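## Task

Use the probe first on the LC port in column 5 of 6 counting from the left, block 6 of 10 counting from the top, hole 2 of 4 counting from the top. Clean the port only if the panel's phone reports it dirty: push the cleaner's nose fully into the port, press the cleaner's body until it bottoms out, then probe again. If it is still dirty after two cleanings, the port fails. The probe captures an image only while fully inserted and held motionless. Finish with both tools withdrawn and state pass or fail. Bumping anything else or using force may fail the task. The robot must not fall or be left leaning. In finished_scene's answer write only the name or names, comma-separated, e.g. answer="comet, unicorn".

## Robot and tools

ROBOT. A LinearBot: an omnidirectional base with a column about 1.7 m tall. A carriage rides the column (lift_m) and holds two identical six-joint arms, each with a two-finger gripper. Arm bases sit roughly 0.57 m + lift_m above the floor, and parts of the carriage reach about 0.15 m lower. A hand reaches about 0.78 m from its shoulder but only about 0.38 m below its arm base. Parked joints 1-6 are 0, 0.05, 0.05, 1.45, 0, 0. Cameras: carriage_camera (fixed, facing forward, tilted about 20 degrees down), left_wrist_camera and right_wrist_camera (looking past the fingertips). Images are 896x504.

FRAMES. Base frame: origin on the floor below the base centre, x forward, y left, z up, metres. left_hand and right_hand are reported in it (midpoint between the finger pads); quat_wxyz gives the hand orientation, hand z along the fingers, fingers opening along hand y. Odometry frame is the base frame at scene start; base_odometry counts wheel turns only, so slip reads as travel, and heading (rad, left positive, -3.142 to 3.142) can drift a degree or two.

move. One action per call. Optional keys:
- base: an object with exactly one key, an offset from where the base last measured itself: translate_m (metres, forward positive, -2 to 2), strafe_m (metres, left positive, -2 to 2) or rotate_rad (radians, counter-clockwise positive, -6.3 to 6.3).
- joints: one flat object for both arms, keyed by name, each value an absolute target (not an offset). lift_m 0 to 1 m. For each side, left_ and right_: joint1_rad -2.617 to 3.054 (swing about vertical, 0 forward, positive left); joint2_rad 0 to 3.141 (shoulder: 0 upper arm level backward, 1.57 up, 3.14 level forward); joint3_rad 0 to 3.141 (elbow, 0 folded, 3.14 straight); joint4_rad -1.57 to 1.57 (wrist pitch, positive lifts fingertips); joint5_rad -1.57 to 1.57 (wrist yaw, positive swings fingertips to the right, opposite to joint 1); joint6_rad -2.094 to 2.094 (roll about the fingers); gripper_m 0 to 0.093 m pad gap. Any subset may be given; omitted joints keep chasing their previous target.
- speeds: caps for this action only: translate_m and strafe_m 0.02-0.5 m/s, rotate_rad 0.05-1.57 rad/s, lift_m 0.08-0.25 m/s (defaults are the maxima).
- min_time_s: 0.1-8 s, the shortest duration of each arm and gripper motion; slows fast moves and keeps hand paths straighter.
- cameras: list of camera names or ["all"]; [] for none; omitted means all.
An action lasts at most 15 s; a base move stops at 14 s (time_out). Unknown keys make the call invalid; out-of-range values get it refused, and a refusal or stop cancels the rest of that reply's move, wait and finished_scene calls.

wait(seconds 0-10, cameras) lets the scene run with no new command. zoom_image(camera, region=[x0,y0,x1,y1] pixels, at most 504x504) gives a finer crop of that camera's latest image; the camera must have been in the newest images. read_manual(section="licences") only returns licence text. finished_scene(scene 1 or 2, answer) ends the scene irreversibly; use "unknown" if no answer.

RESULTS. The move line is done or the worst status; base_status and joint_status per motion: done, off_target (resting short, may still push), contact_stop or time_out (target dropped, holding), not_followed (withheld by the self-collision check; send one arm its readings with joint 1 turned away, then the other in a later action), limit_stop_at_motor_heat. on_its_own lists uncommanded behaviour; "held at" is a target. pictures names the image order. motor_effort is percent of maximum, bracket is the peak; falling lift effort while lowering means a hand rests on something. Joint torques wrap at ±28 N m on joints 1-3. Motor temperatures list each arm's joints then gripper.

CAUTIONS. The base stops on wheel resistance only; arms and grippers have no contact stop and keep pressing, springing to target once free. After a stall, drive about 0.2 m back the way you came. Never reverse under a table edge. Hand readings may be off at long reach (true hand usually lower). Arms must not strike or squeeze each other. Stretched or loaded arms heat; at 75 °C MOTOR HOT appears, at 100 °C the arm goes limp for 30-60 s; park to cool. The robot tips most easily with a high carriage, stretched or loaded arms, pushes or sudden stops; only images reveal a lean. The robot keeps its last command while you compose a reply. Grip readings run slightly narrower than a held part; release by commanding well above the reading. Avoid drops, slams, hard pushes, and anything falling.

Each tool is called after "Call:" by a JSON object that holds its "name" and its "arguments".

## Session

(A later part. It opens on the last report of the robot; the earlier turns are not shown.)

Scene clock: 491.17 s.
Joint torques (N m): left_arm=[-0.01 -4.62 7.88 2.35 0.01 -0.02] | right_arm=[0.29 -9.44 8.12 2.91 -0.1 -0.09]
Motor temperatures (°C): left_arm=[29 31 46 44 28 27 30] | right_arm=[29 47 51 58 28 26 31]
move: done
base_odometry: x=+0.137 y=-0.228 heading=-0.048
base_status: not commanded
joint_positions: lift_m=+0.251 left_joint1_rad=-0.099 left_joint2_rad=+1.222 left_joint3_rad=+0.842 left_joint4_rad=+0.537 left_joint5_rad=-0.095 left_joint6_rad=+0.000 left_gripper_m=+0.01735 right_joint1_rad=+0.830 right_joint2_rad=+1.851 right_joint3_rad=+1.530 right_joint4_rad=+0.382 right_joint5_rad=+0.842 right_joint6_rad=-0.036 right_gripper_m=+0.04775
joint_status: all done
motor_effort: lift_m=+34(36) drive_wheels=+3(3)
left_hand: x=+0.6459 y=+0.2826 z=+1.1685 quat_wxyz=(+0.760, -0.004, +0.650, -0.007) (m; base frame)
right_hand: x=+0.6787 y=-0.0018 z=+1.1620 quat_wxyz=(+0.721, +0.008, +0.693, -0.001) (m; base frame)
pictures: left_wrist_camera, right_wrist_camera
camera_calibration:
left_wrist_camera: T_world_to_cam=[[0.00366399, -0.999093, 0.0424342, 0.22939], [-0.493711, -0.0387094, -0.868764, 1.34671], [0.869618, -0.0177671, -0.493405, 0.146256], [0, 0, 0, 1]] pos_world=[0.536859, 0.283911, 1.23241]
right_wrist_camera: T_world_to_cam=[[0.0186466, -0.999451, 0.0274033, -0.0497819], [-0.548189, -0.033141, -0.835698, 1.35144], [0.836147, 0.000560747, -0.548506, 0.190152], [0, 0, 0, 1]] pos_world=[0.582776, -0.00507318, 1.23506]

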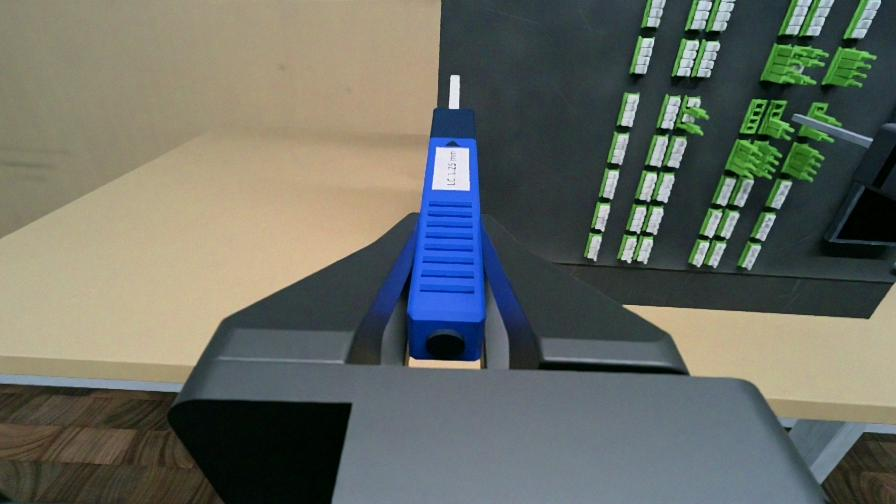

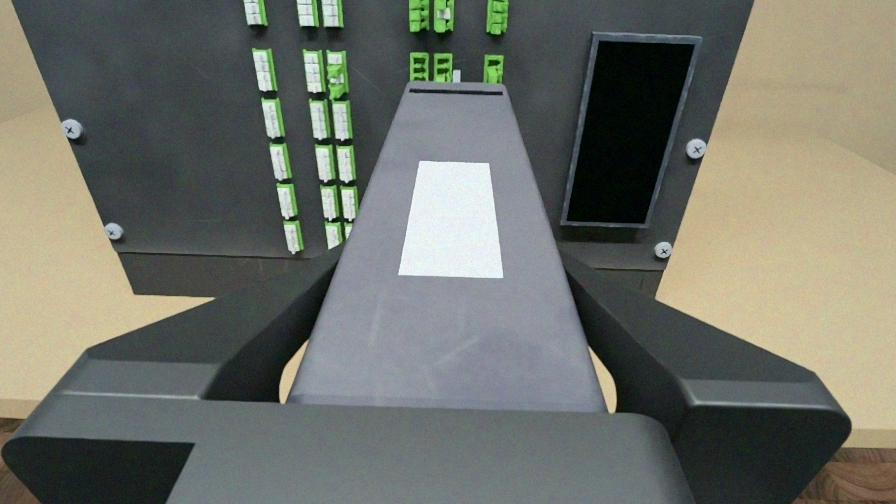

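Call:
{"name": "move", "arguments": {"joints": {"right_joint5_rad": 0.817}, "min_time_s": 1.0, "cameras": []}}

Call:
{"name": "move", "arguments": {"joints": {"right_joint5_rad": 0.829, "right_joint1_rad": 0.830}, "min_time_s": 0.5, "cameras": ["left_wrist_camera", "right_wrist_camera"]}}

Call:
{"name": "zoom_image", "arguments": {"camera": "right_wrist_camera", "region": [430, 40, 490, 100]}}

Call:
{"name": "zoom_image", "arguments": {"camera": "left_wrist_camera", "region": [740, 80, 840, 160]}}

Scene clock: 500.07 s.
Joint torques (N m): left_arm=[-0.01 -4.59 7.87 2.36 0 -0.02] | right_arm=[0.28 -9.47 8.08 2.93 -0.14 -0.09]
Motor temperatures (°C): left_arm=[29 31 46 44 28 27 30] | right_arm=[29 47 51 58 28 26 31]
move: done
base_odometry: x=+0.137 y=-0.228 heading=-0.048
base_status: not commanded
joint_positions: lift_m=+0.251 left_joint1_rad=-0.099 left_joint2_rad=+1.222 left_joint3_rad=+0.842 left_joint4_rad=+0.537 left_joint5_rad=-0.095 left_joint6_rad=+0.000 left_gripper_m=+0.01735 right_joint1_rad=+0.830 right_joint2_rad=+1.851 right_joint3_rad=+1.530 right_joint4_rad=+0.382 right_joint5_rad=+0.831 right_joint6_rad=-0.036 right_gripper_m=+0.04775
joint_status: all done
motor_effort: lift_m=+32(35) drive_wheels=+3(3)
left_hand: x=+0.6459 y=+0.2826 z=+1.1685 quat_wxyz=(+0.760, -0.004, +0.650, -0.007) (m; base frame)
right_hand: x=+0.6787 y=+0.0001 z=+1.1621 quat_wxyz=(+0.721, +0.004, +0.693, +0.002) (m; base frame)
pictures: none
No camera images: "cameras" was empty.

Scene clock: 500.87 s.
Joint torques (N m): left_arm=[-0.01 -4.63 7.87 2.35 0.01 -0.02] | right_arm=[0.05 -9.4 8.1 2.92 -0.01 -0.09]
Motor temperatures (°C): left_arm=[29 31 46 44 28 27 30] | right_arm=[29 47 51 58 28 26 31]
move: done
base_odometry: x=+0.137 y=-0.228 heading=-0.048
base_status: not commanded
joint_positions: lift_m=+0.251 left_joint1_rad=-0.099 left_joint2_rad=+1.222 left_joint3_rad=+0.842 left_joint4_rad=+0.537 left_joint5_rad=-0.095 left_joint6_rad=+0.000 left_gripper_m=+0.01735 right_joint1_rad=+0.830 right_joint2_rad=+1.851 right_joint3_rad=+1.530 right_joint4_rad=+0.382 right_joint5_rad=+0.831 right_joint6_rad=-0.036 right_gripper_m=+0.04775
joint_status: all done
motor_effort: lift_m=+28(35) drive_wheels=+3(3)
left_hand: x=+0.6459 y=+0.2826 z=+1.1685 quat_wxyz=(+0.760, -0.004, +0.650, -0.007) (m; base frame)
right_hand: x=+0.6787 y=+0.0001 z=+1.1621 quat_wxyz=(+0.721, +0.004, +0.693, +0.002) (m; base frame)
pictures: left_wrist_camera, right_wrist_camera
camera_calibration:
left_wrist_camera: T_world_to_cam=[[0.00366399, -0.999093, 0.0424342, 0.22939], [-0.493711, -0.0387094, -0.868764, 1.34671], [0.869618, -0.0177671, -0.493405, 0.146256], [0, 0, 0, 1]] pos_world=[0.536859, 0.283911, 1.23241]
right_wrist_camera: T_world_to_cam=[[0.0296861, -0.999172, 0.0278225, -0.055786], [-0.547348, -0.0395402, -0.83597, 1.35132], [0.836378, 0.00958809, -0.548069, 0.18948], [0, 0, 0, 1]] pos_world=[0.582821, -0.00412525, 1.23506]

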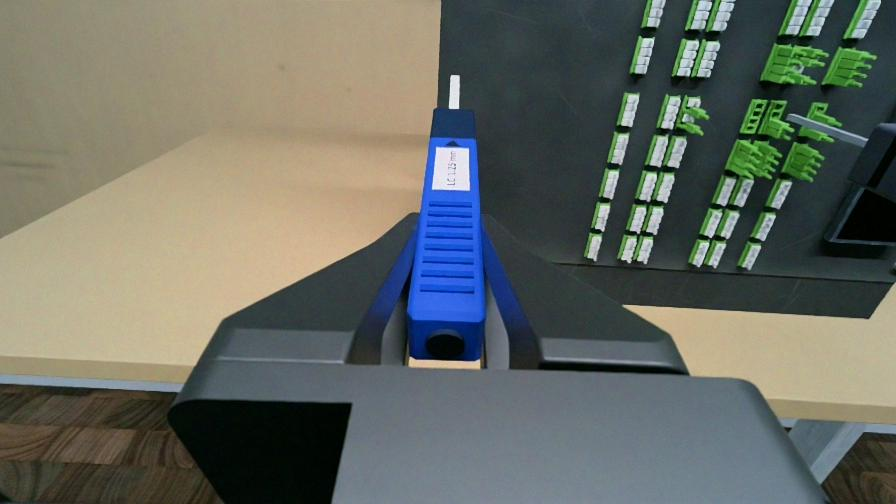

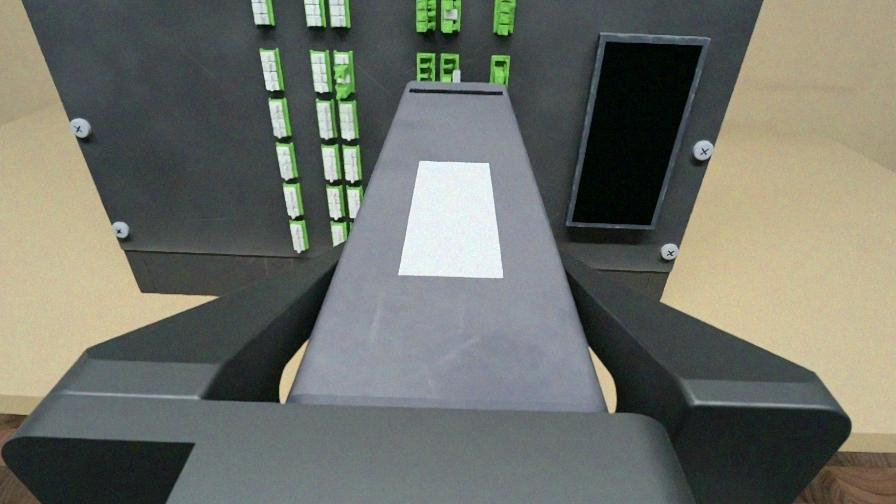

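Scaled by 8.400 from the camera's 896x504 image, which has a finer 1280x720 frame.

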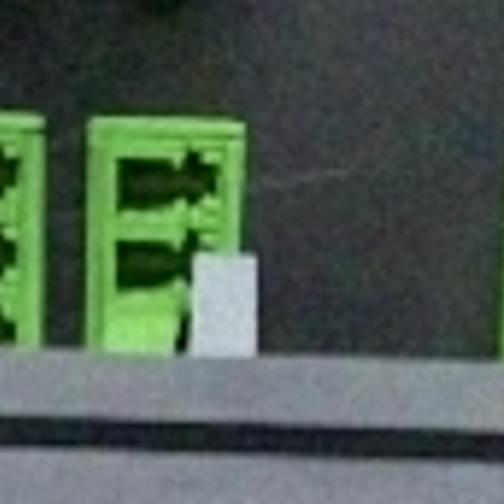

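Scaled by 5.040 from the camera's 896x504 image, which has a finer 1280x720 frame.

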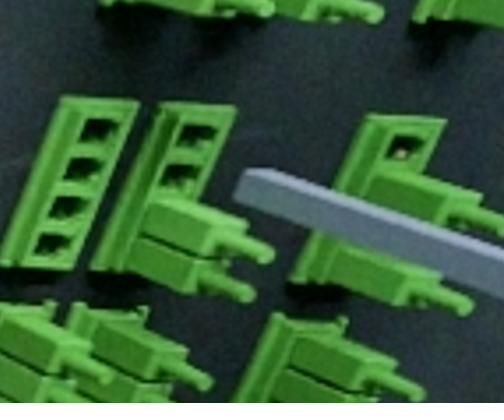

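Call:
{"name": "move", "arguments": {"joints": {"lift_m": 0.2540}, "cameras": []}}

Call:
{"name": "move", "arguments": {"joints": {"right_joint1_rad": 0.861, "right_joint5_rad": 0.866}, "min_time_s": 1.5, "cameras": []}}

Call:
{"name": "move", "arguments": {"joints": {"right_joint1_rad": 0.852, "right_joint5_rad": 0.853}, "min_time_s": 0.5, "cameras": []}}

Call:
{"name": "wait", "arguments": {"seconds": 0.5, "cameras": ["left_wrist_camera", "right_wrist_camera"]}}

Call:
{"name": "zoom_image", "arguments": {"camera": "right_wrist_camera", "region": [430, 40, 490, 100]}}

Call:
{"name": "zoom_image", "arguments": {"camera": "left_wrist_camera", "region": [740, 80, 840, 160]}}

Scene clock: 542.43 s.
Joint torques (N m): left_arm=[-0.02 -4.55 7.82 2.33 0 -0.01] | right_arm=[0.05 -9.43 8.08 2.94 0 -0.1]
Motor temperatures (°C): left_arm=[29 31 46 44 28 27 30] | right_arm=[29 48 51 58 28 26 31]
move: done
base_odometry: x=+0.137 y=-0.228 heading=-0.048
base_status: not commanded
joint_positions: lift_m=+0.254 left_joint1_rad=-0.099 left_joint2_rad=+1.222 left_joint3_rad=+0.842 left_joint4_rad=+0.538 left_joint5_rad=-0.095 left_joint6_rad=+0.000 left_gripper_m=+0.01735 right_joint1_rad=+0.830 right_joint2_rad=+1.851 right_joint3_rad=+1.530 right_joint4_rad=+0.383 right_joint5_rad=+0.831 right_joint6_rad=-0.036 right_gripper_m=+0.04775
joint_status: all done
motor_effort: lift_m=+40(45) drive_wheels=+3(3)
left_hand: x=+0.6459 y=+0.2826 z=+1.1715 quat_wxyz=(+0.760, -0.004, +0.649, -0.007) (m; base frame)
right_hand: x=+0.6787 y=+0.0001 z=+1.1651 quat_wxyz=(+0.722, +0.004, +0.692, +0.003) (m; base frame)
pictures: none
No camera images: "cameras" was empty.

Scene clock: 544.23 s.
Joint torques (N m): left_arm=[-0.02 -4.64 7.9 2.34 0 -0.01] | right_arm=[0.68 -9.44 8.08 2.9 0.12 -0.09]
Motor temperatures (°C): left_arm=[29 31 46 44 28 27 30] | right_arm=[29 48 51 58 28 26 31]
move: done
base_odometry: x=+0.137 y=-0.228 heading=-0.048
base_status: not commanded
joint_positions: lift_m=+0.254 left_joint1_rad=-0.099 left_joint2_rad=+1.222 left_joint3_rad=+0.842 left_joint4_rad=+0.538 left_joint5_rad=-0.095 left_joint6_rad=+0.000 left_gripper_m=+0.01735 right_joint1_rad=+0.854 right_joint2_rad=+1.851 right_joint3_rad=+1.530 right_joint4_rad=+0.383 right_joint5_rad=+0.856 right_joint6_rad=-0.036 right_gripper_m=+0.04775
joint_status: all done
motor_effort: lift_m=+43(44) drive_wheels=+3(3)
left_hand: x=+0.6459 y=+0.2826 z=+1.1715 quat_wxyz=(+0.760, -0.004, +0.649, -0.007) (m; base frame)
right_hand: x=+0.6713 y=+0.0066 z=+1.1648 quat_wxyz=(+0.721, +0.004, +0.693, +0.002) (m; base frame)
pictures: none
No camera images: "cameras" was empty.

Scene clock: 545.03 s.
Joint torques (N m): left_arm=[0.02 -4.66 7.86 2.34 0.02 -0.01] | right_arm=[-0.16 -9.42 8.12 2.9 -0.03 -0.09]
Motor temperatures (°C): left_arm=[29 31 46 44 28 27 30] | right_arm=[29 48 51 58 28 26 31]
move: done
base_odometry: x=+0.137 y=-0.228 heading=-0.048
base_status: not commanded
joint_positions: lift_m=+0.254 left_joint1_rad=-0.099 left_joint2_rad=+1.222 left_joint3_rad=+0.842 left_joint4_rad=+0.538 left_joint5_rad=-0.095 left_joint6_rad=+0.000 left_gripper_m=+0.01735 right_joint1_rad=+0.854 right_joint2_rad=+1.851 right_joint3_rad=+1.530 right_joint4_rad=+0.383 right_joint5_rad=+0.856 right_joint6_rad=-0.036 right_gripper_m=+0.04775
joint_status: all done
motor_effort: lift_m=+39(43) drive_wheels=+3(3)
left_hand: x=+0.6459 y=+0.2826 z=+1.1715 quat_wxyz=(+0.760, -0.004, +0.649, -0.007) (m; base frame)
right_hand: x=+0.6713 y=+0.0066 z=+1.1648 quat_wxyz=(+0.721, +0.004, +0.693, +0.002) (m; base frame)
pictures: none
No camera images: "cameras" was empty.

Scene clock: 545.53 s.
Joint torques (N m): left_arm=[-0.01 -4.6 7.88 2.34 0 -0.02] | right_arm=[-0.2 -9.43 8.12 2.91 -0.03 -0.09]
Motor temperatures (°C): left_arm=[29 31 46 44 28 27 30] | right_arm=[29 48 51 58 28 26 31]
base_odometry: x=+0.137 y=-0.228 heading=-0.048
base_status: not commanded
joint_positions: lift_m=+0.254 left_joint1_rad=-0.099 left_joint2_rad=+1.222 left_joint3_rad=+0.842 left_joint4_rad=+0.538 left_joint5_rad=-0.095 left_joint6_rad=+0.000 left_gripper_m=+0.01735 right_joint1_rad=+0.854 right_joint2_rad=+1.851 right_joint3_rad=+1.530 right_joint4_rad=+0.383 right_joint5_rad=+0.856 right_joint6_rad=-0.036 right_gripper_m=+0.04775
joint_status: all done
motor_effort: lift_m=+35(43) drive_wheels=+3(3)
left_hand: x=+0.6459 y=+0.2826 z=+1.1715 quat_wxyz=(+0.760, -0.004, +0.649, -0.007) (m; base frame)
right_hand: x=+0.6713 y=+0.0066 z=+1.1648 quat_wxyz=(+0.721, +0.004, +0.693, +0.002) (m; base frame)
wait: 0.50 s; at rest by 0.27 s
pictures: left_wrist_camera, right_wrist_camera
camera_calibration:
left_wrist_camera: T_world_to_cam=[[0.00366572, -0.999089, 0.0425279, 0.229146], [-0.492696, -0.0388124, -0.869335, 1.34946], [0.870194, -0.0177666, -0.49239, 0.146264], [0, 0, 0, 1]] pos_world=[0.536755, 0.283911, 1.23541]
right_wrist_camera: T_world_to_cam=[[0.0285444, -0.999241, 0.0265257, -0.0468931], [-0.548194, -0.0378387, -0.835495, 1.34975], [0.835864, 0.00930745, -0.548858, 0.198413], [0, 0, 0, 1]] pos_world=[0.575417, 0.00236849, 1.23785]

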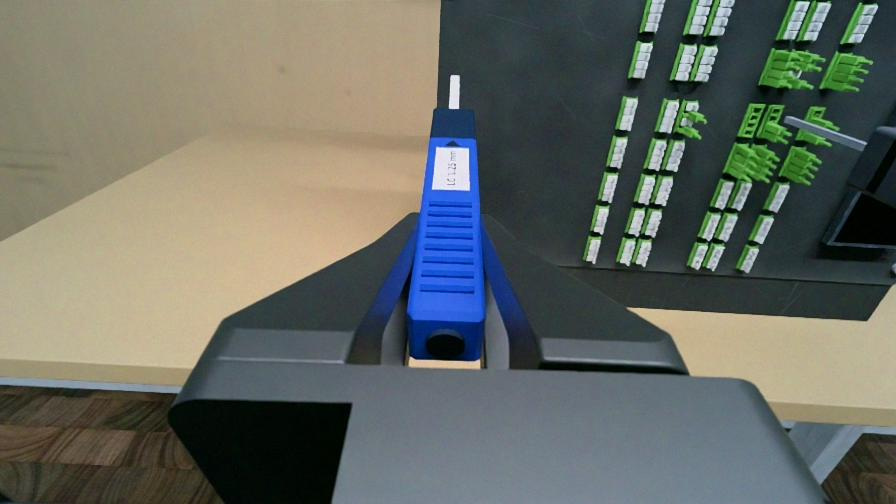

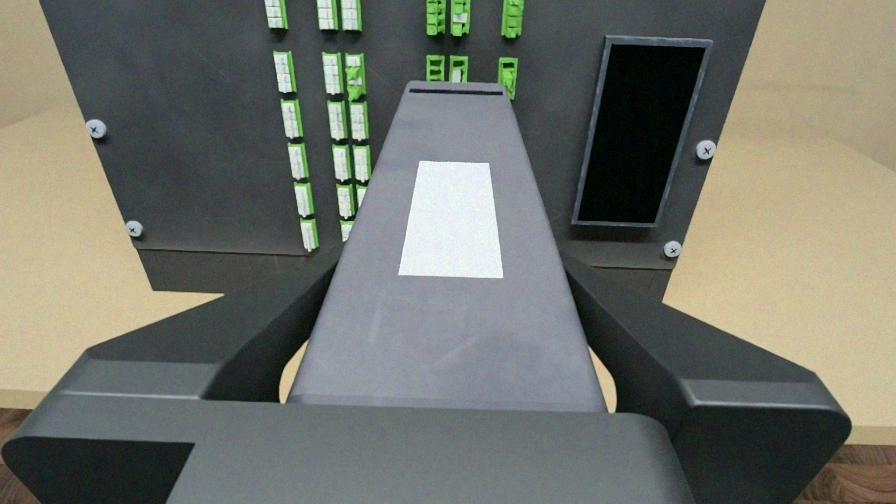

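Scaled by 8.400 from the camera's 896x504 image, which has a finer 1280x720 frame.

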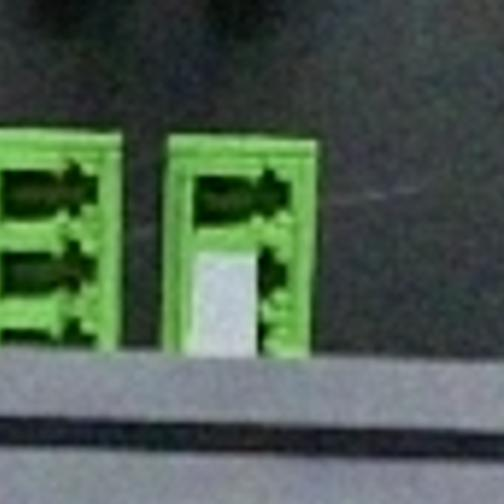

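Scaled by 5.040 from the camera's 896x504 image, which has a finer 1280x720 frame.

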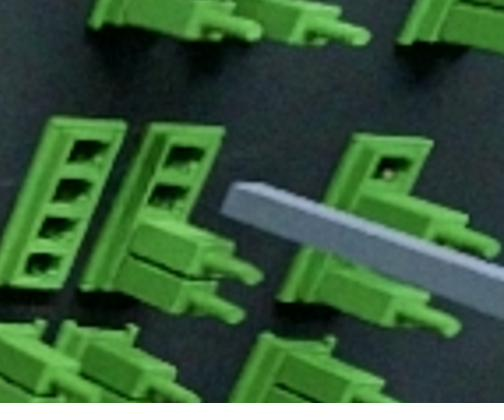

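Call:
{"name": "move", "arguments": {"joints": {"lift_m": 0.2518}, "cameras": []}}

Call:
{"name": "move", "arguments": {"base": {"translate_m": 0.008}, "speeds": {"translate_m": 0.02}, "cameras": []}}

Call:
{"name": "wait", "arguments": {"seconds": 0.5, "cameras": ["left_wrist_camera", "right_wrist_camera"]}}

Call:
{"name": "zoom_image", "arguments": {"camera": "right_wrist_camera", "region": [430, 40, 490, 100]}}

Call:
{"name": "zoom_image", "arguments": {"camera": "left_wrist_camera", "region": [740, 80, 840, 160]}}

Scene clock: 570.47 s.
Joint torques (N m): left_arm=[0.08 -4.64 7.91 2.38 -0.01 -0.01] | right_arm=[-0.18 -9.47 8.02 2.9 -0.02 -0.09]
Motor temperatures (°C): left_arm=[29 31 46 45 28 27 30] | right_arm=[29 49 52 59 28 26 31]
move: done
base_odometry: x=+0.137 y=-0.228 heading=-0.048
base_status: not commanded
joint_positions: lift_m=+0.252 left_joint1_rad=-0.099 left_joint2_rad=+1.222 left_joint3_rad=+0.842 left_joint4_rad=+0.536 left_joint5_rad=-0.095 left_joint6_rad=+0.000 left_gripper_m=+0.01735 right_joint1_rad=+0.854 right_joint2_rad=+1.851 right_joint3_rad=+1.530 right_joint4_rad=+0.382 right_joint5_rad=+0.856 right_joint6_rad=-0.036 right_gripper_m=+0.04775
joint_status: all done
motor_effort: lift_m=+37(37) drive_wheels=+3(3)
left_hand: x=+0.6459 y=+0.2826 z=+1.1694 quat_wxyz=(+0.760, -0.004, +0.650, -0.007) (m; base frame)
right_hand: x=+0.6713 y=+0.0066 z=+1.1630 quat_wxyz=(+0.721, +0.004, +0.693, +0.002) (m; base frame)
pictures: none
No camera images: "cameras" was empty.

Scene clock: 571.33 s.
Joint torques (N m): left_arm=[0.01 -4.67 7.94 2.37 -0.01 -0.01] | right_arm=[-0.14 -9.44 8.09 2.92 -0.03 -0.09]
Motor temperatures (°C): left_arm=[29 31 46 45 28 27 30] | right_arm=[29 49 52 59 28 26 31]
move: done
base_odometry: x=+0.145 y=-0.228 heading=-0.049
base_status: done
joint_positions: lift_m=+0.252 left_joint1_rad=-0.099 left_joint2_rad=+1.222 left_joint3_rad=+0.842 left_joint4_rad=+0.537 left_joint5_rad=-0.095 left_joint6_rad=+0.000 left_gripper_m=+0.01735 right_joint1_rad=+0.854 right_joint2_rad=+1.851 right_joint3_rad=+1.530 right_joint4_rad=+0.383 right_joint5_rad=+0.856 right_joint6_rad=-0.036 right_gripper_m=+0.04775
joint_status: not commanded
motor_effort: lift_m=+32(36) drive_wheels=+3(9)
left_hand: x=+0.6459 y=+0.2826 z=+1.1696 quat_wxyz=(+0.760, -0.004, +0.650, -0.007) (m; base frame)
right_hand: x=+0.6712 y=+0.0066 z=+1.1632 quat_wxyz=(+0.721, +0.005, +0.693, +0.003) (m; base frame)
pictures: none
No camera images: "cameras" was empty.

Scene clock: 571.83 s.
Joint torques (N m): left_arm=[-0.02 -4.6 7.88 2.35 0 -0.02] | right_arm=[-0.14 -9.44 8.09 2.89 -0.03 -0.09]
Motor temperatures (°C): left_arm=[29 31 46 45 28 27 30] | right_arm=[29 49 52 59 28 26 31]
base_odometry: x=+0.145 y=-0.228 heading=-0.049
base_status: done
joint_positions: lift_m=+0.252 left_joint1_rad=-0.099 left_joint2_rad=+1.222 left_joint3_rad=+0.842 left_joint4_rad=+0.537 left_joint5_rad=-0.095 left_joint6_rad=+0.000 left_gripper_m=+0.01735 right_joint1_rad=+0.854 right_joint2_rad=+1.851 right_joint3_rad=+1.530 right_joint4_rad=+0.383 right_joint5_rad=+0.856 right_joint6_rad=-0.036 right_gripper_m=+0.04775
joint_status: not commanded
motor_effort: lift_m=+34(36) drive_wheels=+3(9)
left_hand: x=+0.6459 y=+0.2826 z=+1.1696 quat_wxyz=(+0.760, -0.004, +0.650, -0.007) (m; base frame)
right_hand: x=+0.6712 y=+0.0066 z=+1.1632 quat_wxyz=(+0.721, +0.005, +0.693, +0.003) (m; base frame)
wait: 0.50 s; at rest by 0.27 s
pictures: left_wrist_camera, right_wrist_camera
camera_calibration:
left_wrist_camera: T_world_to_cam=[[0.00366399, -0.999093, 0.0424342, 0.229344], [-0.493711, -0.0387094, -0.868764, 1.34767], [0.869618, -0.0177671, -0.493405, 0.146799], [0, 0, 0, 1]] pos_world=[0.536859, 0.283911, 1.23351]
right_wrist_camera: T_world_to_cam=[[0.0285969, -0.999255, 0.0259063, -0.0462125], [-0.547708, -0.037344, -0.835836, 1.34849], [0.836181, 0.00971323, -0.548368, 0.196831], [0, 0, 0, 1]] pos_world=[0.575316, 0.00226818, 1.23625]

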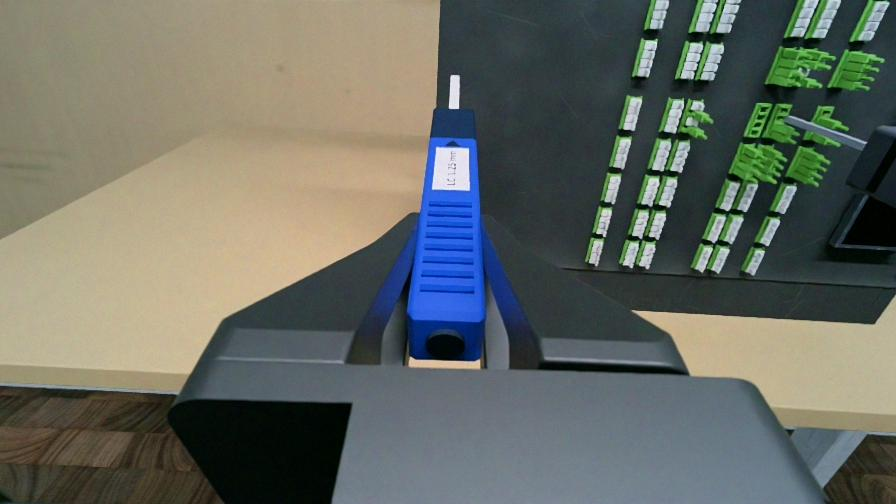

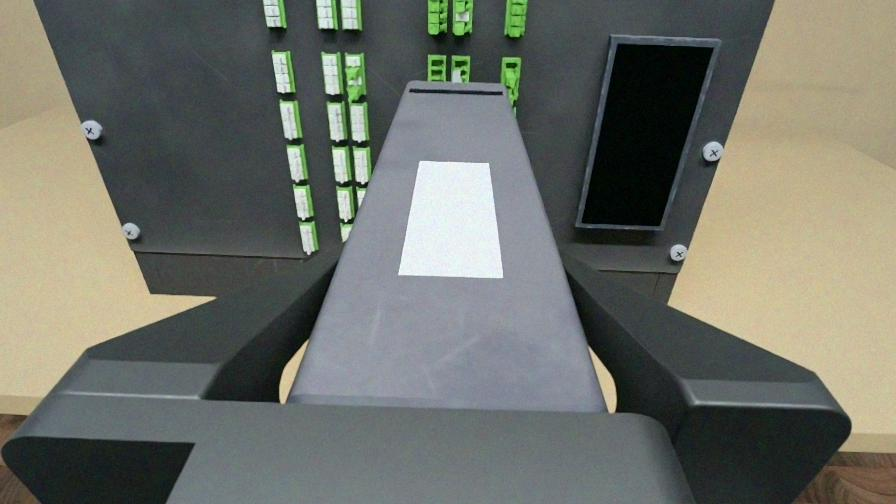

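Scaled by 8.400 from the camera's 896x504 image, which has a finer 1280x720 frame.

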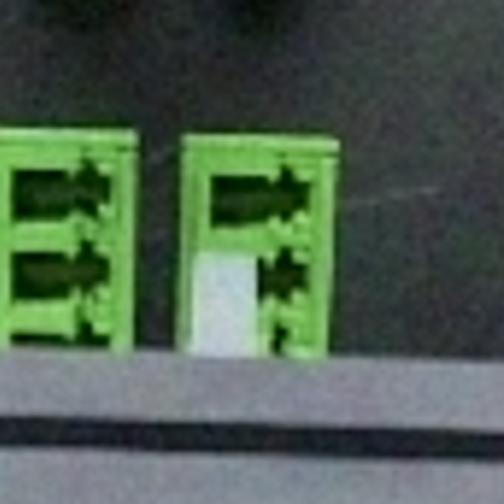

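Scaled by 5.040 from the camera's 896x504 image, which has a finer 1280x720 frame.

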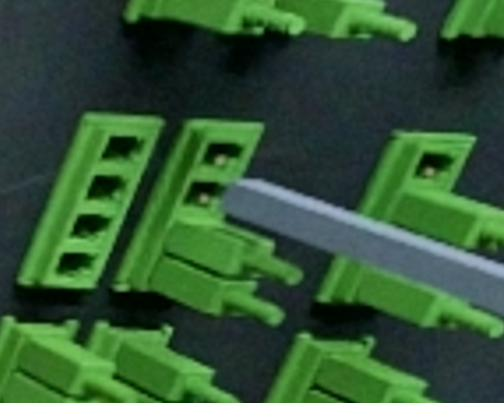

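Call:
{"name": "zoom_image", "arguments": {"camera": "left_wrist_camera", "region": [760, 95, 810, 135]}}

Call:
{"name": "zoom_image", "arguments": {"camera": "right_wrist_camera", "region": [445, 50, 475, 80]}}

Scaled by 10.080 from the camera's 896x504 image, which has a finer 1280x720 frame.

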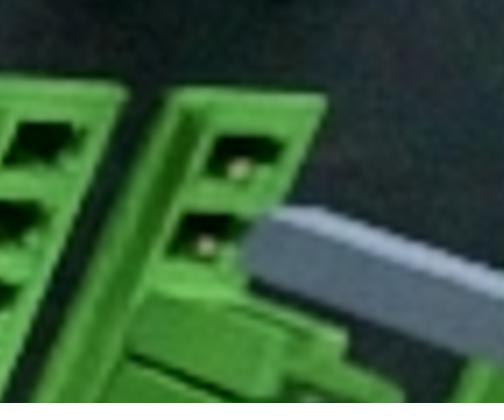

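Scaled by 16.800 from the camera's 896x504 image, which has a finer 1280x720 frame.

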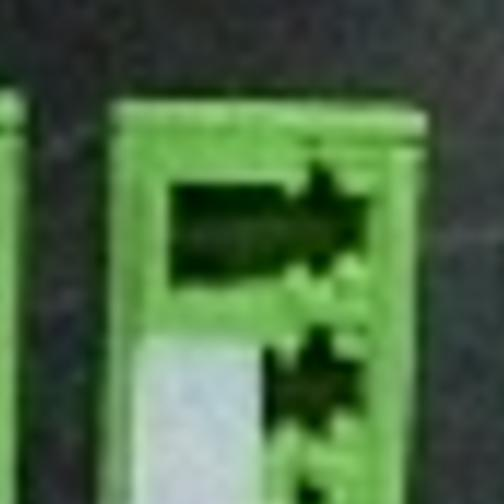

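Call:
{"name": "move", "arguments": {"joints": {"lift_m": 0.2496, "right_joint1_rad": 0.8425}, "min_time_s": 0.8, "cameras": []}}

Call:
{"name": "move", "arguments": {"joints": {"right_joint1_rad": 0.852}, "min_time_s": 0.5, "cameras": []}}

Call:
{"name": "wait", "arguments": {"seconds": 0.5, "cameras": ["left_wrist_camera", "right_wrist_camera"]}}

Call:
{"name": "zoom_image", "arguments": {"camera": "left_wrist_camera", "region": [760, 95, 810, 135]}}

Call:
{"name": "zoom_image", "arguments": {"camera": "right_wrist_camera", "region": [445, 50, 475, 80]}}

Scene clock: 639.87 s.
Joint torques (N m): left_arm=[0.01 -4.62 7.87 2.38 0.01 -0.01] | right_arm=[-0.66 -9.43 8.1 2.9 -0.03 -0.09]
Motor temperatures (°C): left_arm=[29 31 47 45 28 27 30] | right_arm=[29 50 52 59 28 26 31]
move: done
base_odometry: x=+0.145 y=-0.228 heading=-0.049
base_status: not commanded
joint_positions: lift_m=+0.250 left_joint1_rad=-0.099 left_joint2_rad=+1.222 left_joint3_rad=+0.842 left_joint4_rad=+0.536 left_joint5_rad=-0.095 left_joint6_rad=+0.000 left_gripper_m=+0.01735 right_joint1_rad=+0.850 right_joint2_rad=+1.851 right_joint3_rad=+1.530 right_joint4_rad=+0.383 right_joint5_rad=+0.856 right_joint6_rad=-0.036 right_gripper_m=+0.04775
joint_status: all done
motor_effort: lift_m=+32(37) drive_wheels=+3(3)
left_hand: x=+0.6459 y=+0.2826 z=+1.1672 quat_wxyz=(+0.760, -0.004, +0.650, -0.007) (m; base frame)
right_hand: x=+0.6726 y=+0.0047 z=+1.1610 quat_wxyz=(+0.721, +0.006, +0.693, +0.001) (m; base frame)
pictures: none
No camera images: "cameras" was empty.

Scene clock: 640.67 s.
Joint torques (N m): left_arm=[0.01 -4.63 7.9 2.36 0.01 -0.02] | right_arm=[0.24 -9.43 8.1 2.89 -0.02 -0.09]
Motor temperatures (°C): left_arm=[29 31 47 45 28 27 30] | right_arm=[29 50 52 59 28 26 31]
move: done
base_odometry: x=+0.145 y=-0.228 heading=-0.049
base_status: not commanded
joint_positions: lift_m=+0.250 left_joint1_rad=-0.099 left_joint2_rad=+1.222 left_joint3_rad=+0.842 left_joint4_rad=+0.536 left_joint5_rad=-0.095 left_joint6_rad=+0.000 left_gripper_m=+0.01735 right_joint1_rad=+0.850 right_joint2_rad=+1.851 right_joint3_rad=+1.530 right_joint4_rad=+0.383 right_joint5_rad=+0.856 right_joint6_rad=-0.036 right_gripper_m=+0.04775
joint_status: all done
motor_effort: lift_m=+33(35) drive_wheels=+3(3)
left_hand: x=+0.6459 y=+0.2826 z=+1.1672 quat_wxyz=(+0.760, -0.004, +0.650, -0.007) (m; base frame)
right_hand: x=+0.6726 y=+0.0047 z=+1.1610 quat_wxyz=(+0.721, +0.006, +0.693, +0.001) (m; base frame)
pictures: none
No camera images: "cameras" was empty.

Scene clock: 641.17 s.
Joint torques (N m): left_arm=[-0.03 -4.63 7.9 2.38 0.01 0] | right_arm=[0.24 -9.42 8.12 2.89 -0.03 -0.09]
Motor temperatures (°C): left_arm=[29 31 47 45 28 27 30] | right_arm=[29 50 52 59 28 26 31]
base_odometry: x=+0.145 y=-0.228 heading=-0.049
base_status: not commanded
joint_positions: lift_m=+0.250 left_joint1_rad=-0.099 left_joint2_rad=+1.222 left_joint3_rad=+0.842 left_joint4_rad=+0.536 left_joint5_rad=-0.095 left_joint6_rad=+0.000 left_gripper_m=+0.01735 right_joint1_rad=+0.850 right_joint2_rad=+1.851 right_joint3_rad=+1.530 right_joint4_rad=+0.383 right_joint5_rad=+0.856 right_joint6_rad=-0.036 right_gripper_m=+0.04775
joint_status: all done
motor_effort: lift_m=+30(35) drive_wheels=+3(3)
left_hand: x=+0.6459 y=+0.2826 z=+1.1672 quat_wxyz=(+0.760, -0.004, +0.650, -0.007) (m; base frame)
right_hand: x=+0.6726 y=+0.0047 z=+1.1610 quat_wxyz=(+0.721, +0.006, +0.693, +0.001) (m; base frame)
wait: 0.50 s; at rest by 0.27 s
pictures: left_wrist_camera, right_wrist_camera
camera_calibration:
left_wrist_camera: T_world_to_cam=[[0.0037354, -0.999098, 0.042295, 0.229575], [-0.494409, -0.0386094, -0.868372, 1.34559], [0.869221, -0.0176673, -0.494107, 0.146625], [0, 0, 0, 1]] pos_world=[0.536962, 0.283911, 1.23121]
right_wrist_camera: T_world_to_cam=[[0.0243277, -0.999368, 0.025907, -0.0451487], [-0.547876, -0.0350045, -0.835827, 1.34739], [0.836206, 0.00613992, -0.548382, 0.194571], [0, 0, 0, 1]] pos_world=[0.576599, 0.000849774, 1.23405]

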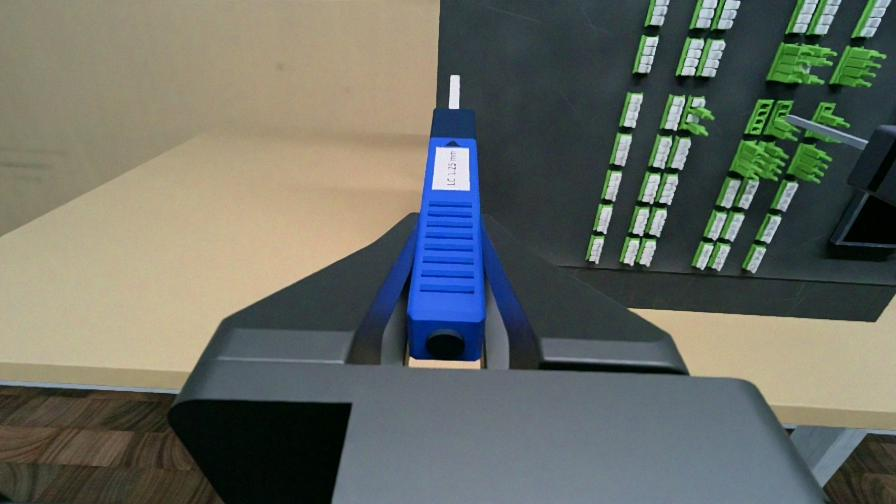

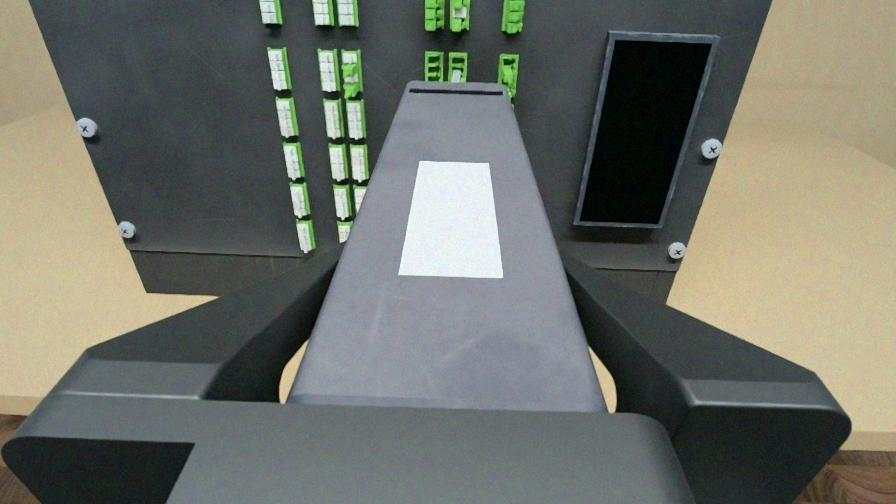

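Scaled by 10.080 from the camera's 896x504 image, which has a finer 1280x720 frame.

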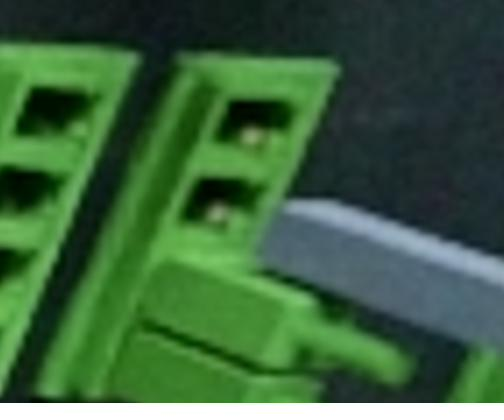

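Scaled by 16.800 from the camera's 896x504 image, which has a finer 1280x720 frame.

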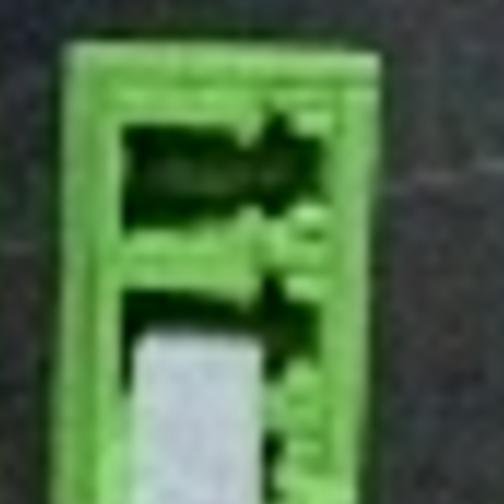

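Call:
{"name": "move", "arguments": {"base": {"translate_m": 0.005}, "speeds": {"translate_m": 0.02}, "cameras": []}}

Call:
{"name": "wait", "arguments": {"seconds": 0.5, "cameras": ["left_wrist_camera", "right_wrist_camera"]}}

Call:
{"name": "zoom_image", "arguments": {"camera": "left_wrist_camera", "region": [760, 95, 810, 135]}}

Call:
{"name": "zoom_image", "arguments": {"camera": "right_wrist_camera", "region": [445, 50, 475, 80]}}

Scene clock: 661.57 s.
Joint torques (N m): left_arm=[-0.05 -4.63 7.82 2.38 0 -0.02] | right_arm=[0.24 -9.4 8.08 2.87 -0.03 -0.09]
Motor temperatures (°C): left_arm=[29 31 47 45 28 27 30] | right_arm=[29 50 52 59 28 26 31]
move: done
base_odometry: x=+0.150 y=-0.229 heading=-0.049
base_status: done
joint_positions: lift_m=+0.250 left_joint1_rad=-0.099 left_joint2_rad=+1.222 left_joint3_rad=+0.842 left_joint4_rad=+0.537 left_joint5_rad=-0.095 left_joint6_rad=+0.000 left_gripper_m=+0.01735 right_joint1_rad=+0.849 right_joint2_rad=+1.851 right_joint3_rad=+1.530 right_joint4_rad=+0.383 right_joint5_rad=+0.857 right_joint6_rad=-0.036 right_gripper_m=+0.04775
joint_status: not commanded
motor_effort: lift_m=+30(36) drive_wheels=-4(10)
left_hand: x=+0.6459 y=+0.2826 z=+1.1674 quat_wxyz=(+0.760, -0.004, +0.650, -0.007) (m; base frame)
right_hand: x=+0.6727 y=+0.0045 z=+1.1610 quat_wxyz=(+0.721, +0.006, +0.693, +0.001) (m; base frame)
pictures: none
No camera images: "cameras" was empty.

Scene clock: 662.07 s.
Joint torques (N m): left_arm=[0.01 -4.6 7.9 2.35 0 -0.01] | right_arm=[0.25 -9.43 8.08 2.89 -0.02 -0.09]
Motor temperatures (°C): left_arm=[29 31 47 45 28 27 30] | right_arm=[29 50 52 59 28 26 31]
base_odometry: x=+0.150 y=-0.229 heading=-0.049
base_status: done
joint_positions: lift_m=+0.250 left_joint1_rad=-0.099 left_joint2_rad=+1.222 left_joint3_rad=+0.842 left_joint4_rad=+0.537 left_joint5_rad=-0.095 left_joint6_rad=+0.000 left_gripper_m=+0.01735 right_joint1_rad=+0.849 right_joint2_rad=+1.851 right_joint3_rad=+1.530 right_joint4_rad=+0.383 right_joint5_rad=+0.857 right_joint6_rad=-0.036 right_gripper_m=+0.04775
joint_status: not commanded
motor_effort: lift_m=+30(36) drive_wheels=-3(10)
left_hand: x=+0.6459 y=+0.2826 z=+1.1674 quat_wxyz=(+0.760, -0.004, +0.650, -0.007) (m; base frame)
right_hand: x=+0.6727 y=+0.0045 z=+1.1610 quat_wxyz=(+0.721, +0.006, +0.693, +0.001) (m; base frame)
wait: 0.50 s; at rest by 0.27 s
pictures: left_wrist_camera, right_wrist_camera
camera_calibration:
left_wrist_camera: T_world_to_cam=[[0.00366399, -0.999093, 0.0424342, 0.229433], [-0.493711, -0.0387094, -0.868764, 1.34584], [0.869618, -0.0177671, -0.493405, 0.145763], [0, 0, 0, 1]] pos_world=[0.536859, 0.283911, 1.23141]
right_wrist_camera: T_world_to_cam=[[0.0236065, -0.999386, 0.0258921, -0.0449221], [-0.547903, -0.0345966, -0.835826, 1.3475], [0.836209, 0.00554454, -0.548383, 0.194407], [0, 0, 0, 1]] pos_world=[0.576796, 0.000646659, 1.23405]

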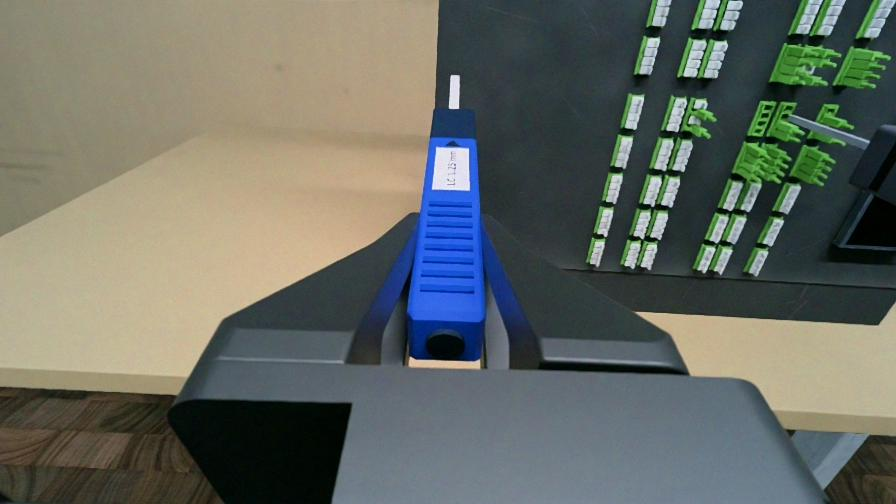

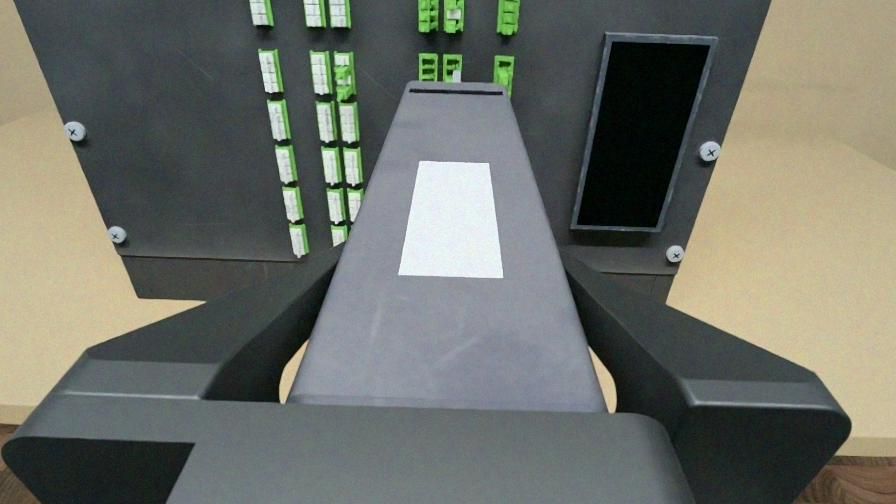

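Scaled by 10.080 from the camera's 896x504 image, which has a finer 1280x720 frame.

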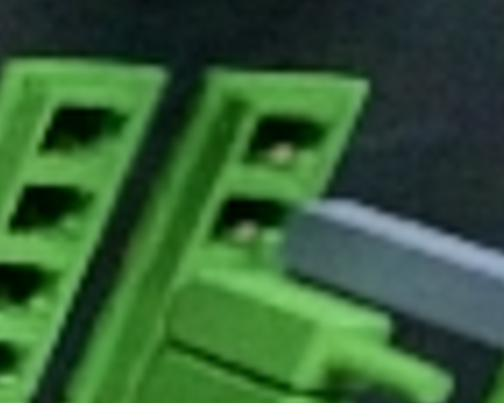

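Scaled by 16.800 from the camera's 896x504 image, which has a finer 1280x720 frame.

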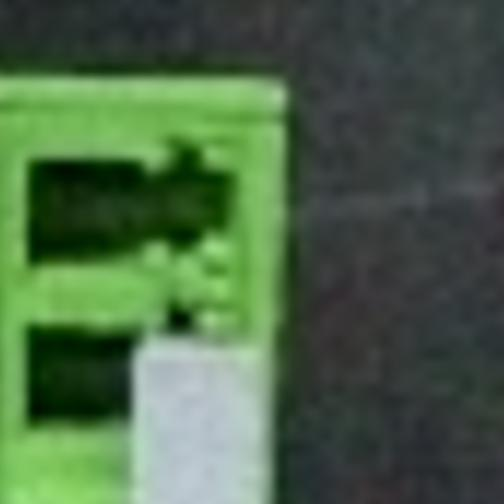

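Call:
{"name": "move", "arguments": {"joints": {"right_joint1_rad": 0.872, "right_joint5_rad": 0.883}, "min_time_s": 1.0, "cameras": []}}

Call:
{"name": "move", "arguments": {"joints": {"right_joint1_rad": 0.865, "right_joint5_rad": 0.873}, "min_time_s": 0.5, "cameras": []}}

Call:
{"name": "wait", "arguments": {"seconds": 0.5, "cameras": ["left_wrist_camera", "right_wrist_camera"]}}

Call:
{"name": "zoom_image", "arguments": {"camera": "left_wrist_camera", "region": [760, 95, 810, 135]}}

Call:
{"name": "zoom_image", "arguments": {"camera": "right_wrist_camera", "region": [445, 50, 475, 80]}}

Scene clock: 703.00 s.
Joint torques (N m): left_arm=[0.01 -4.63 7.88 2.35 0 -0.02] | right_arm=[0.69 -9.37 8.06 2.88 0.12 -0.09]
Motor temperatures (°C): left_arm=[29 31 47 45 28 27 30] | right_arm=[29 51 52 60 28 26 31]
move: done
base_odometry: x=+0.150 y=-0.229 heading=-0.049
base_status: not commanded
joint_positions: lift_m=+0.250 left_joint1_rad=-0.099 left_joint2_rad=+1.222 left_joint3_rad=+0.842 left_joint4_rad=+0.537 left_joint5_rad=-0.095 left_joint6_rad=+0.000 left_gripper_m=+0.01735 right_joint1_rad=+0.865 right_joint2_rad=+1.851 right_joint3_rad=+1.530 right_joint4_rad=+0.383 right_joint5_rad=+0.873 right_joint6_rad=-0.036 right_gripper_m=+0.04775
joint_status: all done
motor_effort: lift_m=+33(35) drive_wheels=-3(3)
left_hand: x=+0.6459 y=+0.2826 z=+1.1674 quat_wxyz=(+0.760, -0.004, +0.650, -0.007) (m; base frame)
right_hand: x=+0.6679 y=+0.0085 z=+1.1609 quat_wxyz=(+0.721, +0.007, +0.693, +0.001) (m; base frame)
pictures: none
No camera images: "cameras" was empty.

Scene clock: 703.80 s.
Joint torques (N m): left_arm=[0.03 -4.62 7.88 2.35 0.01 -0.02] | right_arm=[0.09 -9.43 8.08 2.89 0.01 -0.09]
Motor temperatures (°C): left_arm=[29 31 47 45 28 27 30] | right_arm=[29 51 52 60 28 26 31]
move: done
base_odometry: x=+0.150 y=-0.229 heading=-0.049
base_status: not commanded
joint_positions: lift_m=+0.250 left_joint1_rad=-0.099 left_joint2_rad=+1.222 left_joint3_rad=+0.842 left_joint4_rad=+0.537 left_joint5_rad=-0.095 left_joint6_rad=+0.000 left_gripper_m=+0.01735 right_joint1_rad=+0.865 right_joint2_rad=+1.851 right_joint3_rad=+1.530 right_joint4_rad=+0.383 right_joint5_rad=+0.873 right_joint6_rad=-0.036 right_gripper_m=+0.04775
joint_status: all done
motor_effort: lift_m=+33(35) drive_wheels=-3(3)
left_hand: x=+0.6459 y=+0.2826 z=+1.1674 quat_wxyz=(+0.760, -0.004, +0.650, -0.007) (m; base frame)
right_hand: x=+0.6679 y=+0.0085 z=+1.1609 quat_wxyz=(+0.721, +0.007, +0.693, +0.001) (m; base frame)
pictures: none
No camera images: "cameras" was empty.

Scene clock: 704.30 s.
Joint torques (N m): left_arm=[0.01 -4.62 7.87 2.36 0.01 -0.01] | right_arm=[0.08 -9.43 8.09 2.88 0.01 -0.09]
Motor temperatures (°C): left_arm=[29 31 47 45 28 27 30] | right_arm=[29 51 52 60 28 26 31]
base_odometry: x=+0.150 y=-0.229 heading=-0.049
base_status: not commanded
joint_positions: lift_m=+0.250 left_joint1_rad=-0.099 left_joint2_rad=+1.222 left_joint3_rad=+0.842 left_joint4_rad=+0.537 left_joint5_rad=-0.095 left_joint6_rad=+0.000 left_gripper_m=+0.01735 right_joint1_rad=+0.865 right_joint2_rad=+1.851 right_joint3_rad=+1.530 right_joint4_rad=+0.383 right_joint5_rad=+0.873 right_joint6_rad=-0.036 right_gripper_m=+0.04775
joint_status: all done
motor_effort: lift_m=+33(35) drive_wheels=-3(3)
left_hand: x=+0.6459 y=+0.2826 z=+1.1674 quat_wxyz=(+0.760, -0.004, +0.650, -0.007) (m; base frame)
right_hand: x=+0.6679 y=+0.0085 z=+1.1609 quat_wxyz=(+0.721, +0.007, +0.693, +0.001) (m; base frame)
wait: 0.50 s; at rest by 0.27 s
pictures: left_wrist_camera, right_wrist_camera
camera_calibration:
left_wrist_camera: T_world_to_cam=[[0.00366399, -0.999093, 0.0424342, 0.229433], [-0.493711, -0.0387094, -0.868764, 1.34584], [0.869618, -0.0177671, -0.493405, 0.145763], [0, 0, 0, 1]] pos_world=[0.536859, 0.283911, 1.23141]
right_wrist_camera: T_world_to_cam=[[0.0225298, -0.999427, 0.0252717, -0.0393321], [-0.548617, -0.0334915, -0.835403, 1.34481], [0.83577, 0.00495696, -0.549057, 0.199429], [0, 0, 0, 1]] pos_world=[0.571993, 0.00474137, 1.23395]

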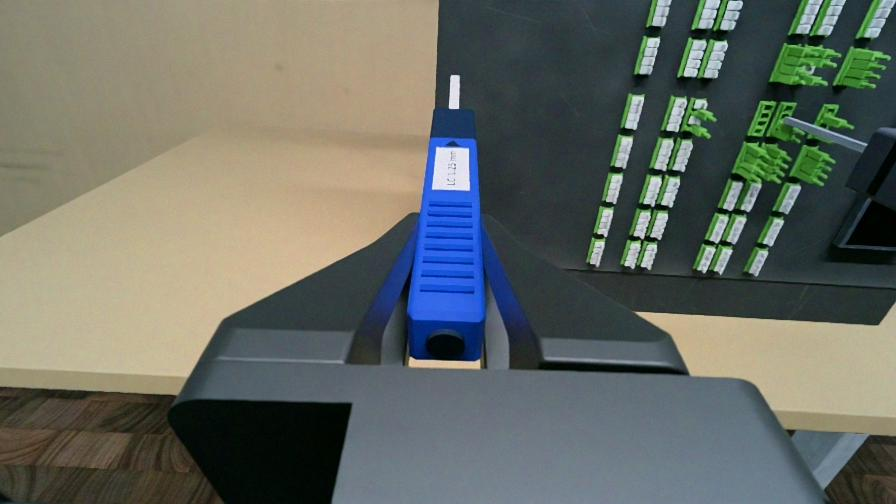

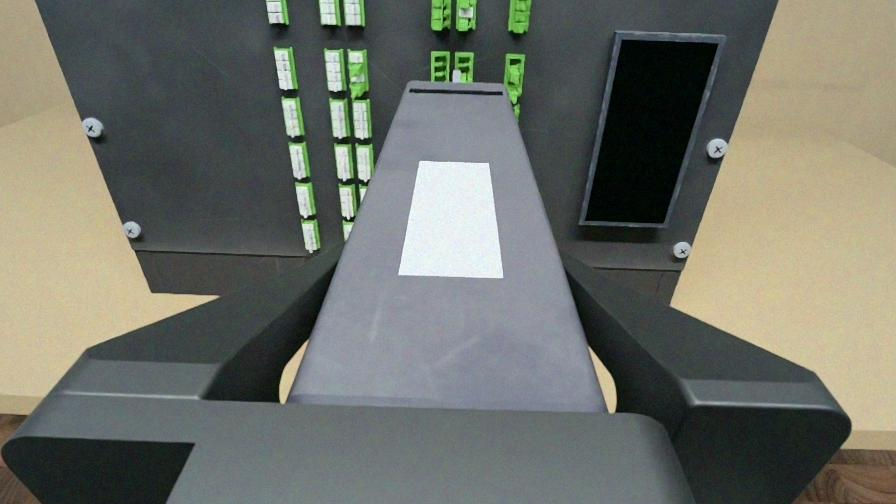

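Scaled by 10.080 from the camera's 896x504 image, which has a finer 1280x720 frame.

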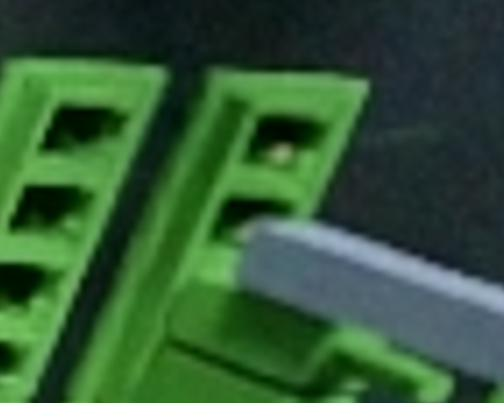

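Scaled by 16.800 from the camera's 896x504 image, which has a finer 1280x720 frame.

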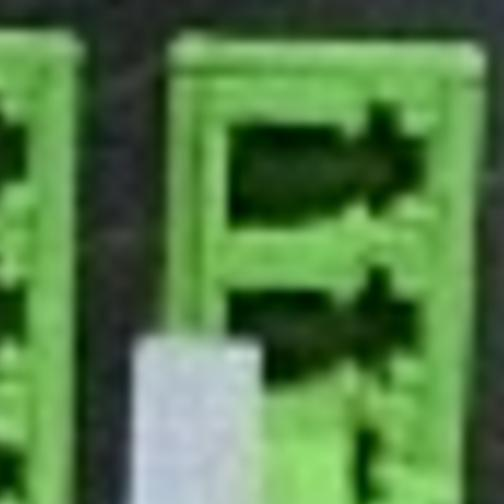

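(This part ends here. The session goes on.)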